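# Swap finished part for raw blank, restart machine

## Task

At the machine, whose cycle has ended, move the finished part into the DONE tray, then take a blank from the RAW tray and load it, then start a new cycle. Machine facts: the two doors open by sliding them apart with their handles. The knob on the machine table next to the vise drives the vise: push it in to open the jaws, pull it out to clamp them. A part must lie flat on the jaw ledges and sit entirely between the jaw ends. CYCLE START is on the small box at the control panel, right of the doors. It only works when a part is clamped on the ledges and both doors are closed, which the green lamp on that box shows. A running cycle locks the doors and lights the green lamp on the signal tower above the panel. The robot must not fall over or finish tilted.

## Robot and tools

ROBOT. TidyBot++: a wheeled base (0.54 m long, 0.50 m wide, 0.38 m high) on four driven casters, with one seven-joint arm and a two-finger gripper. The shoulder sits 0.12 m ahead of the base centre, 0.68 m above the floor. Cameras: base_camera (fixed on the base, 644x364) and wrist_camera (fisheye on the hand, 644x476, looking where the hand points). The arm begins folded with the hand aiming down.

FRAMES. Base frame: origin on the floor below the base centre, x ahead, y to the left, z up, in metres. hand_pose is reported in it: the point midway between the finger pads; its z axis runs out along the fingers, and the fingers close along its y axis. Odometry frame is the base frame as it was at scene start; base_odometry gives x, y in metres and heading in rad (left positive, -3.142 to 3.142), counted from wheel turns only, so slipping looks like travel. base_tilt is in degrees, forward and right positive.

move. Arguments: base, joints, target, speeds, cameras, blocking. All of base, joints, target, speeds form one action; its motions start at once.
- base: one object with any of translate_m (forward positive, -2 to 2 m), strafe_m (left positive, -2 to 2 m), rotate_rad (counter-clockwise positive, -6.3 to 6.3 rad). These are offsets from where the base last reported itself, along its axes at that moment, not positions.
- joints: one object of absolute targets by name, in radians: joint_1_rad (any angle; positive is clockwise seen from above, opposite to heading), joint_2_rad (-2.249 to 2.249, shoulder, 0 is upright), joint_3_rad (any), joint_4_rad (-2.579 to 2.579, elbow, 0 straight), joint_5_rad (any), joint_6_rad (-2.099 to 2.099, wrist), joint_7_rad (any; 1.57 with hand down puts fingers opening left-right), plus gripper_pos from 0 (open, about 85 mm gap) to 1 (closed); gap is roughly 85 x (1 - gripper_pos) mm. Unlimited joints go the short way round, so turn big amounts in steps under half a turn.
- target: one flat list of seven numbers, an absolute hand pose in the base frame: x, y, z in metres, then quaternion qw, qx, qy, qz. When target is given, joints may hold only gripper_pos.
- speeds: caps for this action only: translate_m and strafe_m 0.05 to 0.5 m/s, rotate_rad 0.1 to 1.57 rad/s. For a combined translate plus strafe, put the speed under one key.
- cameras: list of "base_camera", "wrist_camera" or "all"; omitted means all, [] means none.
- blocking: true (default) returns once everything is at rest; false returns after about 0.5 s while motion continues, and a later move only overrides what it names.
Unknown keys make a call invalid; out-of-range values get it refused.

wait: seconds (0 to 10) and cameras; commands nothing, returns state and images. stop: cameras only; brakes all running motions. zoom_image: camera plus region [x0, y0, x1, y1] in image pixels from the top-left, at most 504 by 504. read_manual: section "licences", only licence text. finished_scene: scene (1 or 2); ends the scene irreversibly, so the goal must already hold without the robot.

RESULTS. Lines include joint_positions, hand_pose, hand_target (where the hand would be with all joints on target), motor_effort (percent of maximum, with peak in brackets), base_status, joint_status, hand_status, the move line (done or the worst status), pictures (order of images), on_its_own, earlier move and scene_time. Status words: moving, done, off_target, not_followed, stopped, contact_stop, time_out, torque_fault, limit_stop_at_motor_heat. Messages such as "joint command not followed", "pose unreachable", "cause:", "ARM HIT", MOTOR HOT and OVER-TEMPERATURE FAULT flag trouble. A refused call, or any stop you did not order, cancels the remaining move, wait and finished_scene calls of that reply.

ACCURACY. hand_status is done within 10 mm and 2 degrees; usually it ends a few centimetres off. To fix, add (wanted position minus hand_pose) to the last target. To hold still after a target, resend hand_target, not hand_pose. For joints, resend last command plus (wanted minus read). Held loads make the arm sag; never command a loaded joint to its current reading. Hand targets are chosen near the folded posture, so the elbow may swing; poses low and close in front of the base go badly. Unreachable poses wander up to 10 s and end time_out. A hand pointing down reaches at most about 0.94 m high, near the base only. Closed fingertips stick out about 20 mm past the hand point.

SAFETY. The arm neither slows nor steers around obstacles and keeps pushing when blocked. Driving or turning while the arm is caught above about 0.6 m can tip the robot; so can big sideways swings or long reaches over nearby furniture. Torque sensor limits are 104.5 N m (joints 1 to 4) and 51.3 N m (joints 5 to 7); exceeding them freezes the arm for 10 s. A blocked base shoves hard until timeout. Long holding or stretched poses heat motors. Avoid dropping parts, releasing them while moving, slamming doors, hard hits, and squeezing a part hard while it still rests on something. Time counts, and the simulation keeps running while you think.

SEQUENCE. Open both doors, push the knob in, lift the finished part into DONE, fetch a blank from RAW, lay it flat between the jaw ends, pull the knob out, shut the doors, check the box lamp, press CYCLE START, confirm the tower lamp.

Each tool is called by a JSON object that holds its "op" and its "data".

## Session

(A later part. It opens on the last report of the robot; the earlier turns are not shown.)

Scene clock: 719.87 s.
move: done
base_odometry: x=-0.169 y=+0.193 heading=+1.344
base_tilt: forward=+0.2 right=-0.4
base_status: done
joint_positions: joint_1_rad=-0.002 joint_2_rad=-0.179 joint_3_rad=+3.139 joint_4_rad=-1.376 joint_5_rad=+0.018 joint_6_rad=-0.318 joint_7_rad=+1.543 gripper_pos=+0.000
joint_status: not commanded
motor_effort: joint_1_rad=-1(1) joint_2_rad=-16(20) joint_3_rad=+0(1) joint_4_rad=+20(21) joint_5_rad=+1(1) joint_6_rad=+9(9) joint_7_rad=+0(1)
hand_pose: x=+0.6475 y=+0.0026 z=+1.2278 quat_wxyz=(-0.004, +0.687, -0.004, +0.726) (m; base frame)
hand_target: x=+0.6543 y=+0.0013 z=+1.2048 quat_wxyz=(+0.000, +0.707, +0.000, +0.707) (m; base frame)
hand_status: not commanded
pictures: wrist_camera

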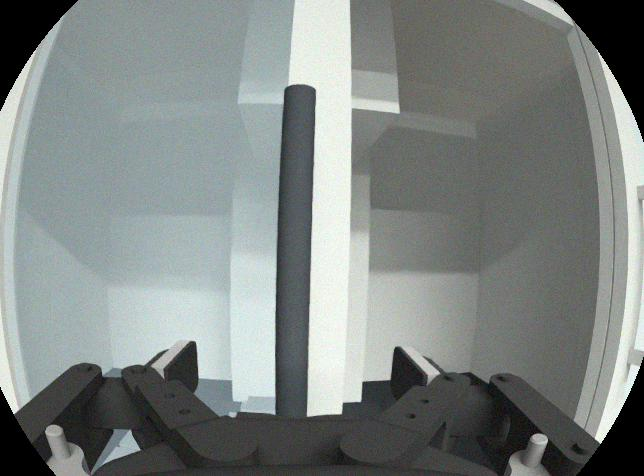

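{"op": "move", "data": {"base": {"strafe_m": -0.515, "translate_m": 0.0}, "cameras": ["wrist_camera"]}}

Scene clock: 726.03 s.
move: done
base_odometry: x=+0.333 y=+0.077 heading=+1.343
base_tilt: forward=+0.2 right=-0.4
base_status: done
joint_positions: joint_1_rad=+0.000 joint_2_rad=-0.179 joint_3_rad=+3.143 joint_4_rad=-1.376 joint_5_rad=+0.018 joint_6_rad=-0.318 joint_7_rad=+1.543 gripper_pos=+0.000
joint_status: not commanded
motor_effort: joint_1_rad=-1(3) joint_2_rad=-16(16) joint_3_rad=+0(3) joint_4_rad=+20(21) joint_5_rad=+1(1) joint_6_rad=+9(9) joint_7_rad=+0(1)
hand_pose: x=+0.6476 y=-0.0010 z=+1.2278 quat_wxyz=(-0.002, +0.687, -0.006, +0.726) (m; base frame)
hand_target: x=+0.6543 y=+0.0013 z=+1.2048 quat_wxyz=(+0.000, +0.707, +0.000, +0.707) (m; base frame)
hand_status: not commanded
pictures: wrist_camera

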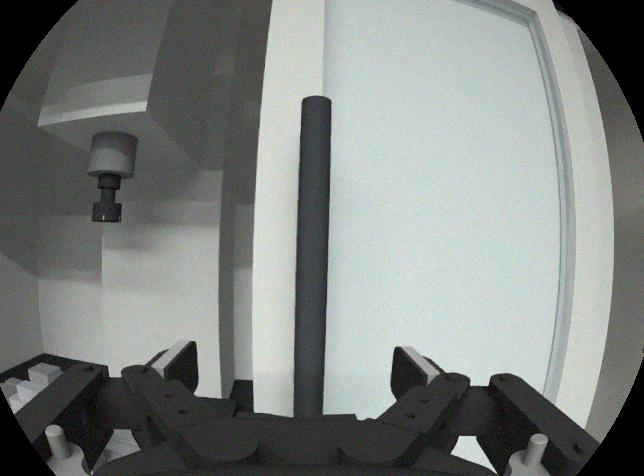

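{"op": "move", "data": {"base": {"strafe_m": -0.015, "translate_m": 0.12}, "cameras": ["wrist_camera"]}}

Scene clock: 729.90 s.
move: done
base_odometry: x=+0.375 y=+0.191 heading=+1.343
base_tilt: forward=+0.2 right=-0.4
base_status: done
joint_positions: joint_1_rad=+0.000 joint_2_rad=-0.169 joint_3_rad=+3.143 joint_4_rad=-1.376 joint_5_rad=+0.018 joint_6_rad=-0.318 joint_7_rad=+1.543 gripper_pos=+0.000
joint_status: not commanded
motor_effort: joint_1_rad=-1(1) joint_2_rad=-16(20) joint_3_rad=+1(1) joint_4_rad=+20(22) joint_5_rad=+0(1) joint_6_rad=+9(10) joint_7_rad=+0(1)
hand_pose: x=+0.6533 y=-0.0010 z=+1.2222 quat_wxyz=(-0.002, +0.691, -0.006, +0.723) (m; base frame)
hand_target: x=+0.6543 y=+0.0013 z=+1.2048 quat_wxyz=(+0.000, +0.707, +0.000, +0.707) (m; base frame)
hand_status: not commanded
pictures: wrist_camera

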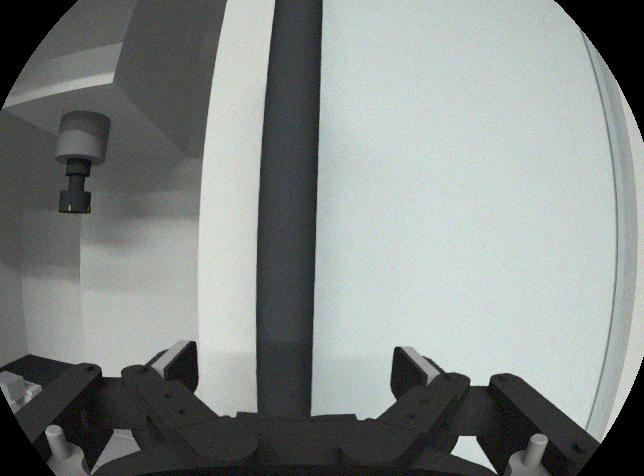

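{"op": "move", "data": {"base": {"strafe_m": 0.002, "translate_m": 0.04}, "cameras": ["wrist_camera"]}}

{"op": "move", "data": {"joints": {"gripper_pos":0.8}, "cameras": []}}

{"op": "move", "data": {"base": {"strafe_m": 0.55}, "speeds": {"strafe_m": 0.15}, "cameras": ["wrist_camera"]}}

Scene clock: 734.63 s.
move: done
base_odometry: x=+0.382 y=+0.231 heading=+1.343
base_tilt: forward=+0.2 right=-0.5
base_status: done
joint_positions: joint_1_rad=+0.000 joint_2_rad=-0.167 joint_3_rad=+3.143 joint_4_rad=-1.377 joint_5_rad=+0.018 joint_6_rad=-0.318 joint_7_rad=+1.543 gripper_pos=+0.000
joint_status: not commanded
motor_effort: joint_1_rad=-1(1) joint_2_rad=-16(20) joint_3_rad=+0(2) joint_4_rad=+20(22) joint_5_rad=+0(1) joint_6_rad=+9(10) joint_7_rad=+0(1)
hand_pose: x=+0.6540 y=-0.0010 z=+1.2212 quat_wxyz=(-0.002, +0.692, -0.006, +0.722) (m; base frame)
hand_target: x=+0.6543 y=+0.0013 z=+1.2048 quat_wxyz=(+0.000, +0.707, +0.000, +0.707) (m; base frame)
hand_status: not commanded
pictures: wrist_camera

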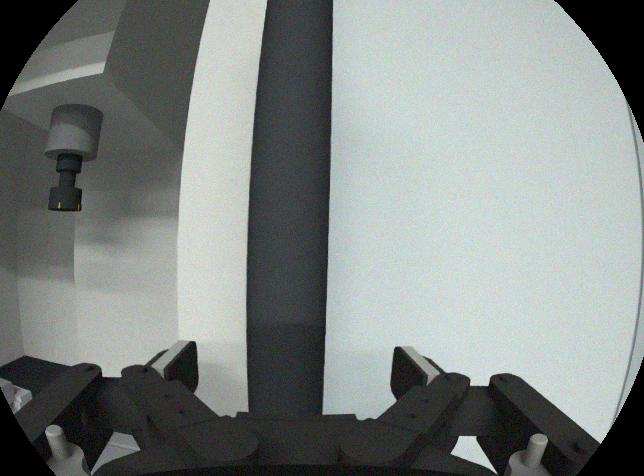

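Scene clock: 735.63 s.
move: off_target
base_odometry: x=+0.382 y=+0.231 heading=+1.343
base_tilt: forward=+0.2 right=-0.4
base_status: not commanded
joint_positions: joint_1_rad=-0.002 joint_2_rad=-0.167 joint_3_rad=+3.140 joint_4_rad=-1.377 joint_5_rad=+0.018 joint_6_rad=-0.318 joint_7_rad=+1.546 gripper_pos=+0.761
joint_status: gripper_pos off_target (ended at +0.761, target +0.800)
motor_effort: joint_1_rad=+2(3) joint_2_rad=-17(17) joint_3_rad=+3(5) joint_4_rad=+20(21) joint_5_rad=+2(2) joint_6_rad=+9(10) joint_7_rad=+0(3)
hand_pose: x=+0.6540 y=+0.0016 z=+1.2212 quat_wxyz=(-0.002, +0.692, -0.004, +0.722) (m; base frame)
hand_target: x=+0.6543 y=+0.0013 z=+1.2048 quat_wxyz=(+0.000, +0.707, +0.000, +0.707) (m; base frame)
hand_status: not commanded
pictures: none
No camera images: "cameras" was empty.

Scene clock: 739.93 s.
move: done
base_odometry: x=-0.153 y=+0.355 heading=+1.343
base_tilt: forward=+0.2 right=-0.4
base_status: done
joint_positions: joint_1_rad=+0.106 joint_2_rad=-0.189 joint_3_rad=+3.262 joint_4_rad=-1.385 joint_5_rad=+0.018 joint_6_rad=-0.338 joint_7_rad=+1.567 gripper_pos=+0.767
joint_status: not commanded
motor_effort: joint_1_rad=-20(25) joint_2_rad=-10(25) joint_3_rad=-22(26) joint_4_rad=+24(25) joint_5_rad=-10(12) joint_6_rad=+14(14) joint_7_rad=-4(6)
hand_pose: x=+0.6297 y=-0.1291 z=+1.2208 quat_wxyz=(+0.079, +0.690, -0.083, +0.715) (m; base frame)
hand_target: x=+0.6543 y=+0.0013 z=+1.2048 quat_wxyz=(+0.000, +0.707, +0.000, +0.707) (m; base frame)
hand_status: not commanded
pictures: wrist_camera

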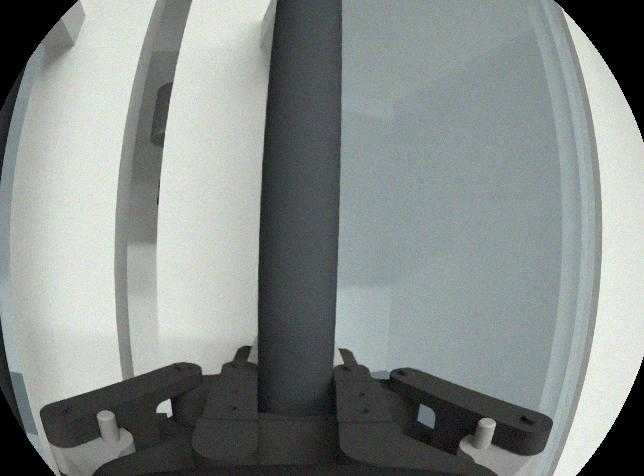

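Small gap remains; push further.

{"op": "move", "data": {"base": {"strafe_m": 0.07}, "speeds": {"strafe_m": 0.15}, "cameras": ["wrist_camera"]}}

Scene clock: 742.97 s.
move: done
base_odometry: x=-0.221 y=+0.371 heading=+1.343
base_tilt: forward=+0.2 right=-0.3
base_status: done
joint_positions: joint_1_rad=+0.144 joint_2_rad=-0.166 joint_3_rad=+3.312 joint_4_rad=-1.369 joint_5_rad=+0.019 joint_6_rad=-0.328 joint_7_rad=+1.568 gripper_pos=+0.768
joint_status: not commanded
motor_effort: joint_1_rad=-28(31) joint_2_rad=-19(22) joint_3_rad=-31(34) joint_4_rad=+16(23) joint_5_rad=-11(13) joint_6_rad=+4(14) joint_7_rad=-3(5)
hand_pose: x=+0.6265 y=-0.1801 z=+1.2209 quat_wxyz=(+0.110, +0.684, -0.115, +0.712) (m; base frame)
hand_target: x=+0.6543 y=+0.0013 z=+1.2048 quat_wxyz=(+0.000, +0.707, +0.000, +0.707) (m; base frame)
hand_status: not commanded
pictures: wrist_camera

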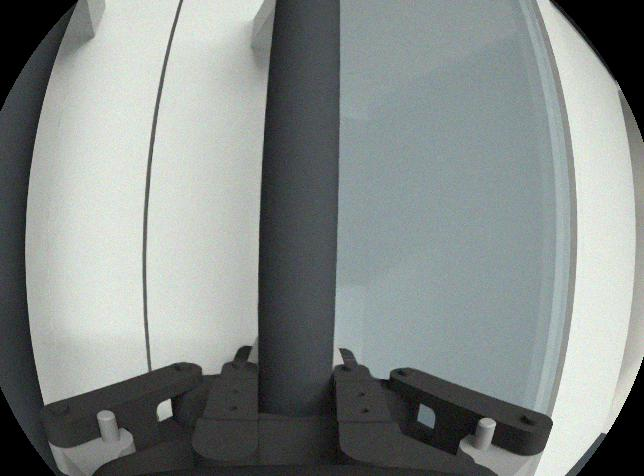

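{"op": "move", "data": {"base": {"strafe_m": 0.03}, "speeds": {"strafe_m": 0.15}, "cameras": ["wrist_camera"]}}

{"op": "move", "data": {"base": {"strafe_m": -0.20}, "speeds": {"strafe_m": 0.2}, "cameras": ["wrist_camera"]}}

{"op": "move", "data": {"joints": {"gripper_pos":0}, "cameras": []}}

{"op": "move", "data": {"base": {"translate_m": -0.15}, "cameras": ["wrist_camera"]}}

Scene clock: 747.23 s.
move: done
base_odometry: x=-0.249 y=+0.378 heading=+1.342
base_tilt: forward=+0.2 right=-0.3
base_status: done
joint_positions: joint_1_rad=+0.161 joint_2_rad=-0.155 joint_3_rad=+3.332 joint_4_rad=-1.361 joint_5_rad=+0.019 joint_6_rad=-0.323 joint_7_rad=+1.568 gripper_pos=+0.768
joint_status: not commanded
motor_effort: joint_1_rad=-31(34) joint_2_rad=-22(23) joint_3_rad=-34(37) joint_4_rad=+15(17) joint_5_rad=-10(12) joint_6_rad=+2(5) joint_7_rad=-2(3)
hand_pose: x=+0.6245 y=-0.2009 z=+1.2211 quat_wxyz=(+0.123, +0.681, -0.127, +0.710) (m; base frame)
hand_target: x=+0.6543 y=+0.0013 z=+1.2048 quat_wxyz=(+0.000, +0.707, +0.000, +0.707) (m; base frame)
hand_status: not commanded
pictures: wrist_camera

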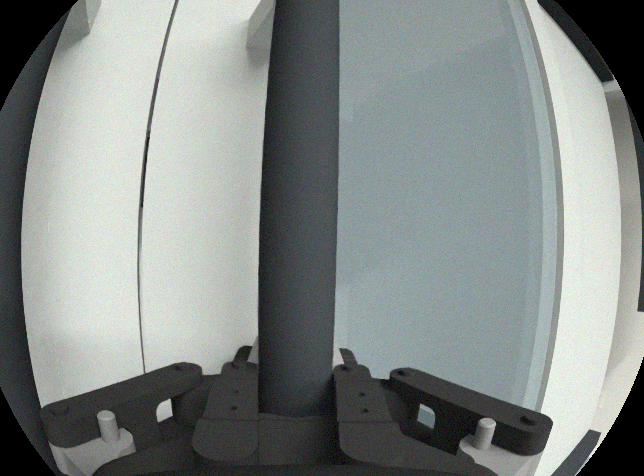

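Scene clock: 748.97 s.
move: done
base_odometry: x=-0.054 y=+0.332 heading=+1.344
base_tilt: forward=+0.2 right=-0.4
base_status: done
joint_positions: joint_1_rad=-0.009 joint_2_rad=-0.217 joint_3_rad=+3.131 joint_4_rad=-1.398 joint_5_rad=+0.017 joint_6_rad=-0.362 joint_7_rad=+1.561 gripper_pos=+0.769
joint_status: not commanded
motor_effort: joint_1_rad=+2(33) joint_2_rad=-5(22) joint_3_rad=+3(35) joint_4_rad=+24(27) joint_5_rad=+6(10) joint_6_rad=+15(18) joint_7_rad=+5(6)
hand_pose: x=+0.6303 y=+0.0110 z=+1.2205 quat_wxyz=(-0.002, +0.697, +0.008, +0.717) (m; base frame)
hand_target: x=+0.6543 y=+0.0013 z=+1.2048 quat_wxyz=(+0.000, +0.707, +0.000, +0.707) (m; base frame)
hand_status: not commanded
pictures: wrist_camera

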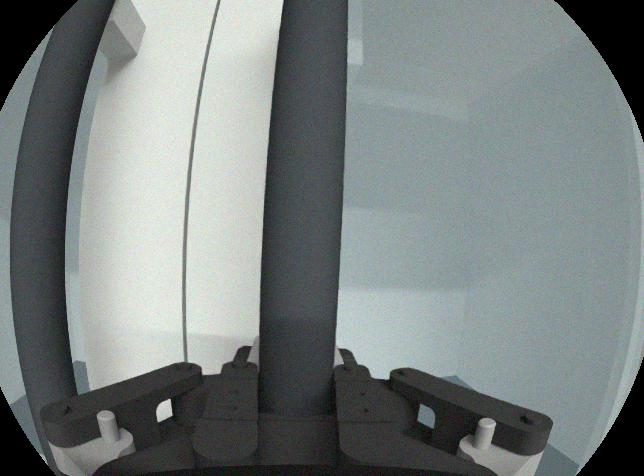

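Scene clock: 749.97 s.
move: done
base_odometry: x=-0.054 y=+0.332 heading=+1.344
base_tilt: forward=+0.1 right=-0.4
base_status: not commanded
joint_positions: joint_1_rad=-0.002 joint_2_rad=-0.185 joint_3_rad=+3.138 joint_4_rad=-1.385 joint_5_rad=+0.017 joint_6_rad=-0.353 joint_7_rad=+1.570 gripper_pos=+0.000
joint_status: all done
motor_effort: joint_1_rad=-1(2) joint_2_rad=-14(16) joint_3_rad=+0(3) joint_4_rad=+20(24) joint_5_rad=+0(5) joint_6_rad=+9(15) joint_7_rad=-1(5)
hand_pose: x=+0.6460 y=+0.0027 z=+1.2145 quat_wxyz=(+0.006, +0.701, +0.005, +0.713) (m; base frame)
hand_target: x=+0.6543 y=+0.0013 z=+1.2048 quat_wxyz=(+0.000, +0.707, +0.000, +0.707) (m; base frame)
hand_status: not commanded
pictures: none
No camera images: "cameras" was empty.

Scene clock: 751.33 s.
move: done
base_odometry: x=-0.088 y=+0.186 heading=+1.344
base_tilt: forward=+0.2 right=-0.4
base_status: done
joint_positions: joint_1_rad=-0.002 joint_2_rad=-0.181 joint_3_rad=+3.138 joint_4_rad=-1.385 joint_5_rad=+0.017 joint_6_rad=-0.353 joint_7_rad=+1.570 gripper_pos=+0.000
joint_status: not commanded
motor_effort: joint_1_rad=-1(2) joint_2_rad=-16(19) joint_3_rad=+0(1) joint_4_rad=+20(21) joint_5_rad=+0(1) joint_6_rad=+9(10) joint_7_rad=+0(1)
hand_pose: x=+0.6478 y=+0.0027 z=+1.2128 quat_wxyz=(+0.006, +0.702, +0.005, +0.712) (m; base frame)
hand_target: x=+0.6543 y=+0.0013 z=+1.2048 quat_wxyz=(+0.000, +0.707, +0.000, +0.707) (m; base frame)
hand_status: not commanded
pictures: wrist_camera

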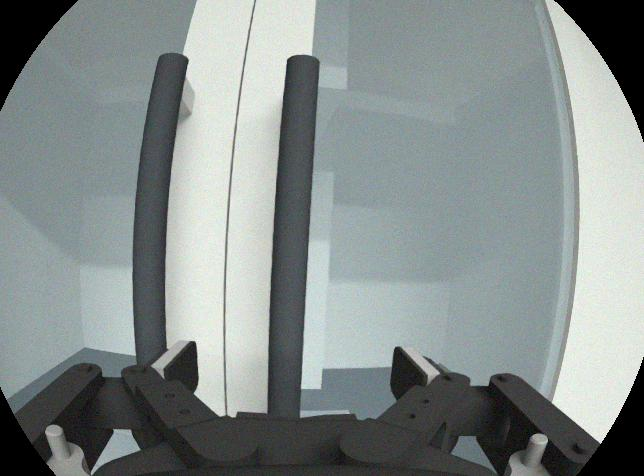

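{"op": "move", "data": {"base": {"strafe_m": -0.75, "translate_m": -0.25}, "joints": {"gripper_pos":1}, "cameras": ["wrist_camera"]}}

Scene clock: 756.50 s.
move: done
base_odometry: x=+0.587 y=-0.227 heading=+1.343
base_tilt: forward=+0.2 right=-0.5
base_status: done
joint_positions: joint_1_rad=-0.002 joint_2_rad=-0.179 joint_3_rad=+3.140 joint_4_rad=-1.385 joint_5_rad=+0.017 joint_6_rad=-0.353 joint_7_rad=+1.570 gripper_pos=+0.999
joint_status: all done
motor_effort: joint_1_rad=-1(2) joint_2_rad=-15(17) joint_3_rad=+0(4) joint_4_rad=+20(21) joint_5_rad=+0(1) joint_6_rad=+9(10) joint_7_rad=+0(1)
hand_pose: x=+0.6489 y=+0.0013 z=+1.2118 quat_wxyz=(+0.006, +0.703, +0.004, +0.711) (m; base frame)
hand_target: x=+0.6543 y=+0.0013 z=+1.2048 quat_wxyz=(+0.000, +0.707, +0.000, +0.707) (m; base frame)
hand_status: not commanded
pictures: wrist_camera

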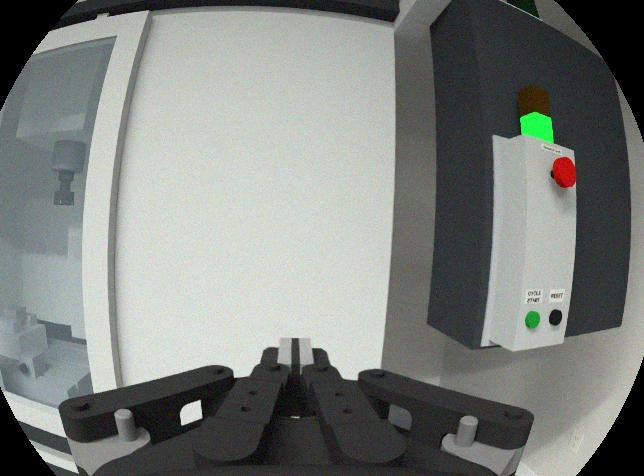

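{"op": "move", "data": {"base": {"strafe_m": -0.40, "translate_m": 0.0}, "cameras": ["wrist_camera"]}}

{"op": "zoom_image", "data": {"camera": "wrist_camera", "region": [220, 60, 520, 400]}}

Scene clock: 762.17 s.
move: done
base_odometry: x=+0.976 y=-0.317 heading=+1.342
base_tilt: forward=+0.1 right=-0.4
base_status: done
joint_positions: joint_1_rad=+0.000 joint_2_rad=-0.179 joint_3_rad=+3.144 joint_4_rad=-1.385 joint_5_rad=+0.017 joint_6_rad=-0.353 joint_7_rad=+1.570 gripper_pos=+0.999
joint_status: not commanded
motor_effort: joint_1_rad=-1(3) joint_2_rad=-16(17) joint_3_rad=+0(3) joint_4_rad=+20(21) joint_5_rad=+0(1) joint_6_rad=+9(10) joint_7_rad=+0(1)
hand_pose: x=+0.6489 y=-0.0017 z=+1.2118 quat_wxyz=(+0.008, +0.703, +0.002, +0.711) (m; base frame)
hand_target: x=+0.6543 y=+0.0013 z=+1.2048 quat_wxyz=(+0.000, +0.707, +0.000, +0.707) (m; base frame)
hand_status: not commanded
pictures: wrist_camera

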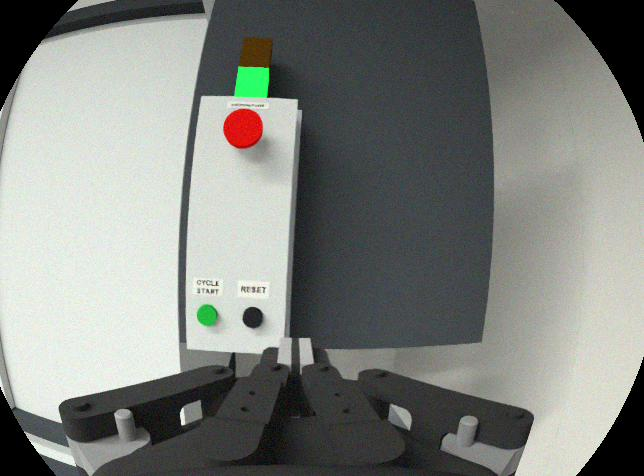

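Scaled by 1.482.

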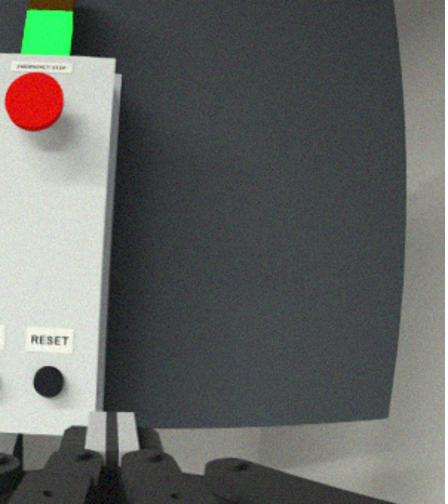

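{"op": "move", "data": {"base": {"strafe_m": 0.110, "translate_m": 0.09}, "joints": {"joint_2_rad":-0.16,"joint_4_rad":-1.415,"joint_6_rad":-0.35}, "cameras": ["wrist_camera"]}}

{"op": "zoom_image", "data": {"camera": "wrist_camera", "region": [200, 280, 400, 440]}}

Scene clock: 769.60 s.
move: done
base_odometry: x=+0.890 y=-0.204 heading=+1.342
base_tilt: forward=+0.2 right=-0.5
base_status: done
joint_positions: joint_1_rad=-0.001 joint_2_rad=-0.162 joint_3_rad=+3.140 joint_4_rad=-1.398 joint_5_rad=+0.017 joint_6_rad=-0.353 joint_7_rad=+1.570 gripper_pos=+0.999
joint_status: all done
motor_effort: joint_1_rad=-1(2) joint_2_rad=-16(19) joint_3_rad=+1(3) joint_4_rad=+21(21) joint_5_rad=+0(1) joint_6_rad=+9(10) joint_7_rad=+0(1)
hand_pose: x=+0.6591 y=+0.0012 z=+1.1948 quat_wxyz=(+0.006, +0.713, +0.004, +0.701) (m; base frame)
hand_target: x=+0.6619 y=+0.0013 z=+1.1842 quat_wxyz=(+0.000, +0.719, +0.000, +0.695) (m; base frame)
hand_status: not commanded
pictures: wrist_camera

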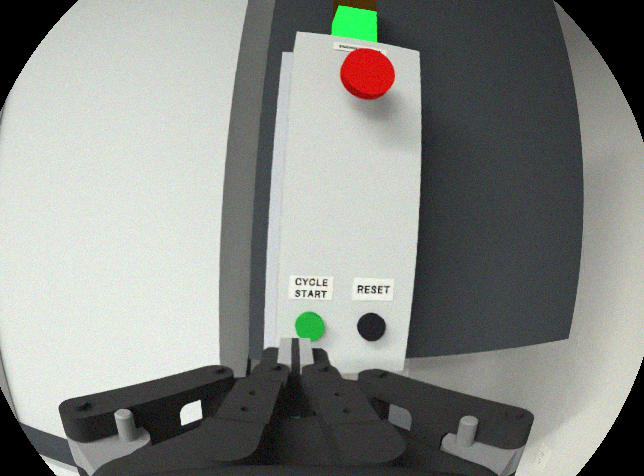

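Scaled by 2.520.

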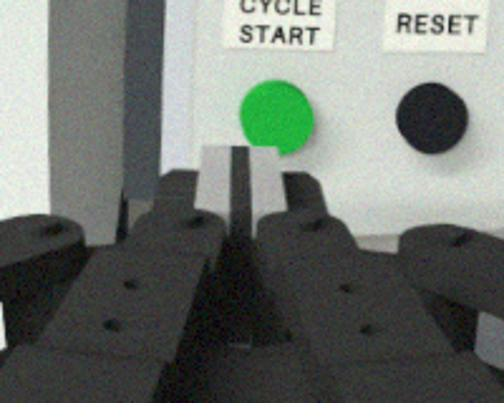

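{"op": "move", "data": {"base": {"strafe_m": -0.006, "translate_m": 0.09}, "joints": {"joint_2_rad":-0.157,"joint_4_rad":-1.435,"joint_6_rad":-0.32}, "cameras": ["wrist_camera"]}}

{"op": "zoom_image", "data": {"camera": "wrist_camera", "region": [200, 280, 400, 440]}}

Scene clock: 775.63 s.
move: done
base_odometry: x=+0.916 y=-0.118 heading=+1.342
base_tilt: forward=+0.2 right=-0.4
base_status: done
joint_positions: joint_1_rad=-0.001 joint_2_rad=-0.157 joint_3_rad=+3.140 joint_4_rad=-1.416 joint_5_rad=+0.017 joint_6_rad=-0.337 joint_7_rad=+1.570 gripper_pos=+0.999
joint_status: all done
motor_effort: joint_1_rad=-1(2) joint_2_rad=-17(21) joint_3_rad=+0(1) joint_4_rad=+21(22) joint_5_rad=+0(1) joint_6_rad=+9(10) joint_7_rad=+0(1)
hand_pose: x=+0.6634 y=+0.0013 z=+1.1863 quat_wxyz=(+0.006, +0.716, +0.004, +0.698) (m; base frame)
hand_target: x=+0.6654 y=+0.0013 z=+1.1796 quat_wxyz=(+0.000, +0.717, +0.000, +0.697) (m; base frame)
hand_status: not commanded
pictures: wrist_camera

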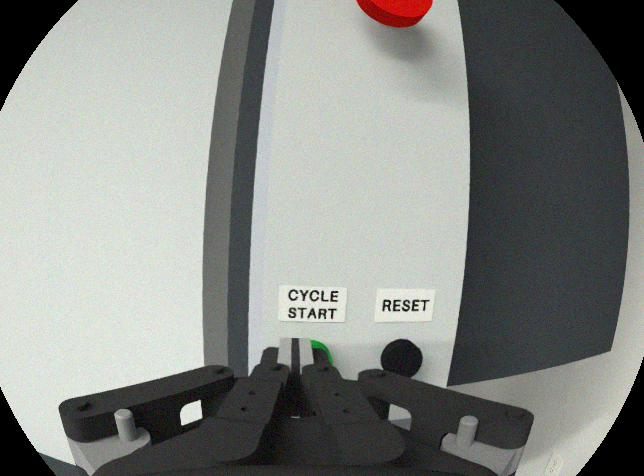

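Scaled by 2.520.

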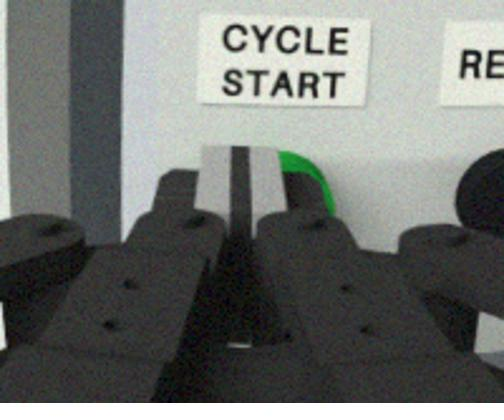

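{"op": "move", "data": {"base": {"strafe_m": -0.009, "translate_m": 0.01}, "cameras": ["wrist_camera"]}}

{"op": "zoom_image", "data": {"camera": "wrist_camera", "region": [200, 280, 400, 440]}}

Scene clock: 779.03 s.
move: done
base_odometry: x=+0.927 y=-0.110 heading=+1.343
base_tilt: forward=+0.1 right=-0.4
base_status: done
joint_positions: joint_1_rad=-0.001 joint_2_rad=-0.157 joint_3_rad=+3.141 joint_4_rad=-1.416 joint_5_rad=+0.017 joint_6_rad=-0.337 joint_7_rad=+1.570 gripper_pos=+0.999
joint_status: not commanded
motor_effort: joint_1_rad=+0(2) joint_2_rad=-17(20) joint_3_rad=+0(4) joint_4_rad=+21(21) joint_5_rad=+1(1) joint_6_rad=+9(10) joint_7_rad=+0(1)
hand_pose: x=+0.6639 y=+0.0001 z=+1.1858 quat_wxyz=(+0.007, +0.716, +0.004, +0.698) (m; base frame)
hand_target: x=+0.6654 y=+0.0013 z=+1.1796 quat_wxyz=(+0.000, +0.717, +0.000, +0.697) (m; base frame)
hand_status: not commanded
pictures: wrist_camera

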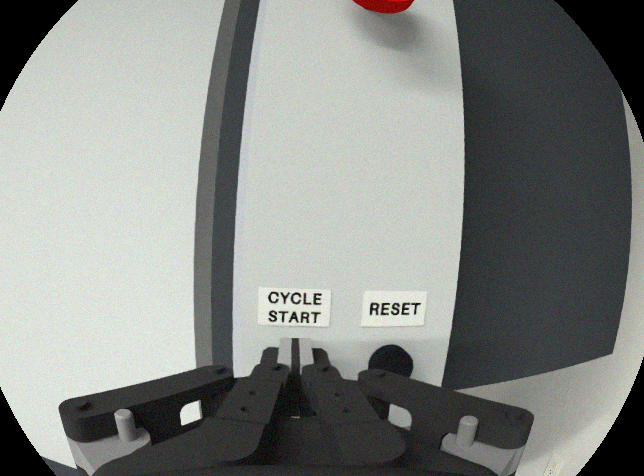

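Scaled by 2.520.

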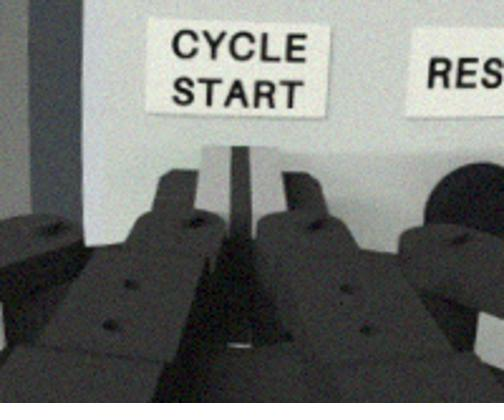

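{"op": "move", "data": {"base": {"translate_m": 0.025}, "speeds": {"translate_m": 0.06}, "cameras": ["wrist_camera"]}}

Scene clock: 782.80 s.
move: done
base_odometry: x=+0.933 y=-0.086 heading=+1.343
base_tilt: forward=+0.2 right=-0.5
base_status: done
joint_positions: joint_1_rad=-0.001 joint_2_rad=-0.188 joint_3_rad=+3.141 joint_4_rad=-1.420 joint_5_rad=+0.017 joint_6_rad=-0.323 joint_7_rad=+1.570 gripper_pos=+0.999
joint_status: not commanded
motor_effort: joint_1_rad=-1(2) joint_2_rad=-8(17) joint_3_rad=+0(2) joint_4_rad=+19(24) joint_5_rad=+0(1) joint_6_rad=+9(15) joint_7_rad=+0(0)
hand_pose: x=+0.6481 y=+0.0002 z=+1.2046 quat_wxyz=(+0.007, +0.702, +0.004, +0.713) (m; base frame)
hand_target: x=+0.6654 y=+0.0013 z=+1.1796 quat_wxyz=(+0.000, +0.717, +0.000, +0.697) (m; base frame)
hand_status: not commanded
pictures: wrist_camera

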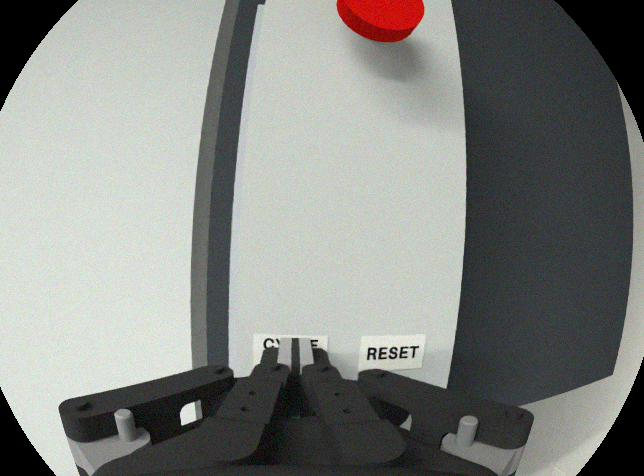

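{"op": "move", "data": {"base": {"translate_m": -0.25}, "cameras": ["wrist_camera"]}}

Scene clock: 787.03 s.
move: done
base_odometry: x=+0.876 y=-0.329 heading=+1.343
base_tilt: forward=+0.3 right=-0.4
base_status: done
joint_positions: joint_1_rad=-0.001 joint_2_rad=-0.168 joint_3_rad=+3.141 joint_4_rad=-1.424 joint_5_rad=+0.017 joint_6_rad=-0.315 joint_7_rad=+1.570 gripper_pos=+0.999
joint_status: not commanded
motor_effort: joint_1_rad=-1(2) joint_2_rad=-17(22) joint_3_rad=+1(3) joint_4_rad=+21(22) joint_5_rad=+0(1) joint_6_rad=+9(10) joint_7_rad=+0(1)
hand_pose: x=+0.6589 y=+0.0002 z=+1.1940 quat_wxyz=(+0.007, +0.707, +0.004, +0.707) (m; base frame)
hand_target: x=+0.6654 y=+0.0013 z=+1.1796 quat_wxyz=(+0.000, +0.717, +0.000, +0.697) (m; base frame)
hand_status: not commanded
pictures: wrist_camera

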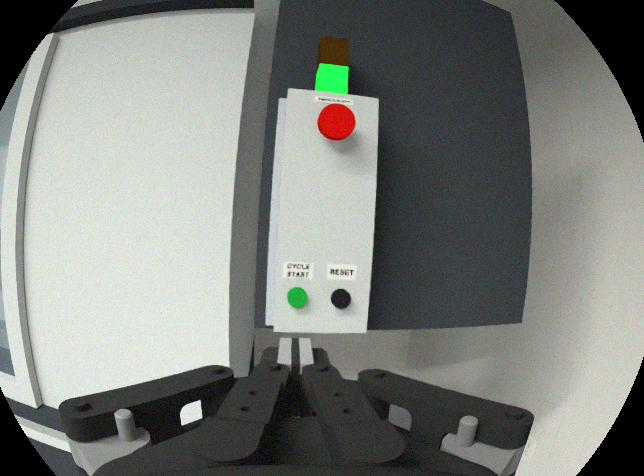

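{"op": "move", "data": {"base": {"translate_m": -0.2}, "joints": {"joint_6_rad":0.2}, "cameras": ["wrist_camera"]}}

Scene clock: 790.97 s.
move: done
base_odometry: x=+0.831 y=-0.524 heading=+1.343
base_tilt: forward=+0.2 right=-0.4
base_status: done
joint_positions: joint_1_rad=-0.001 joint_2_rad=-0.165 joint_3_rad=+3.141 joint_4_rad=-1.426 joint_5_rad=+0.017 joint_6_rad=+0.173 joint_7_rad=+1.570 gripper_pos=+0.999
joint_status: all done
motor_effort: joint_1_rad=-1(2) joint_2_rad=-15(22) joint_3_rad=+1(1) joint_4_rad=+20(23) joint_5_rad=+0(1) joint_6_rad=+8(11) joint_7_rad=+0(1)
hand_pose: x=+0.6250 y=+0.0028 z=+1.3371 quat_wxyz=(+0.006, +0.518, +0.006, +0.856) (m; base frame)
hand_target: x=+0.6285 y=+0.0013 z=+1.3354 quat_wxyz=(+0.000, +0.513, +0.000, +0.858) (m; base frame)
hand_status: not commanded
pictures: wrist_camera

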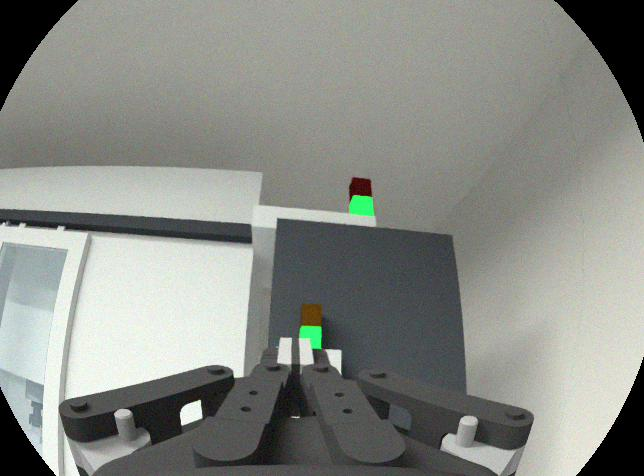

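{"op": "finished_scene", "data": {"scene": 1}}

The scene is finished: the task was done.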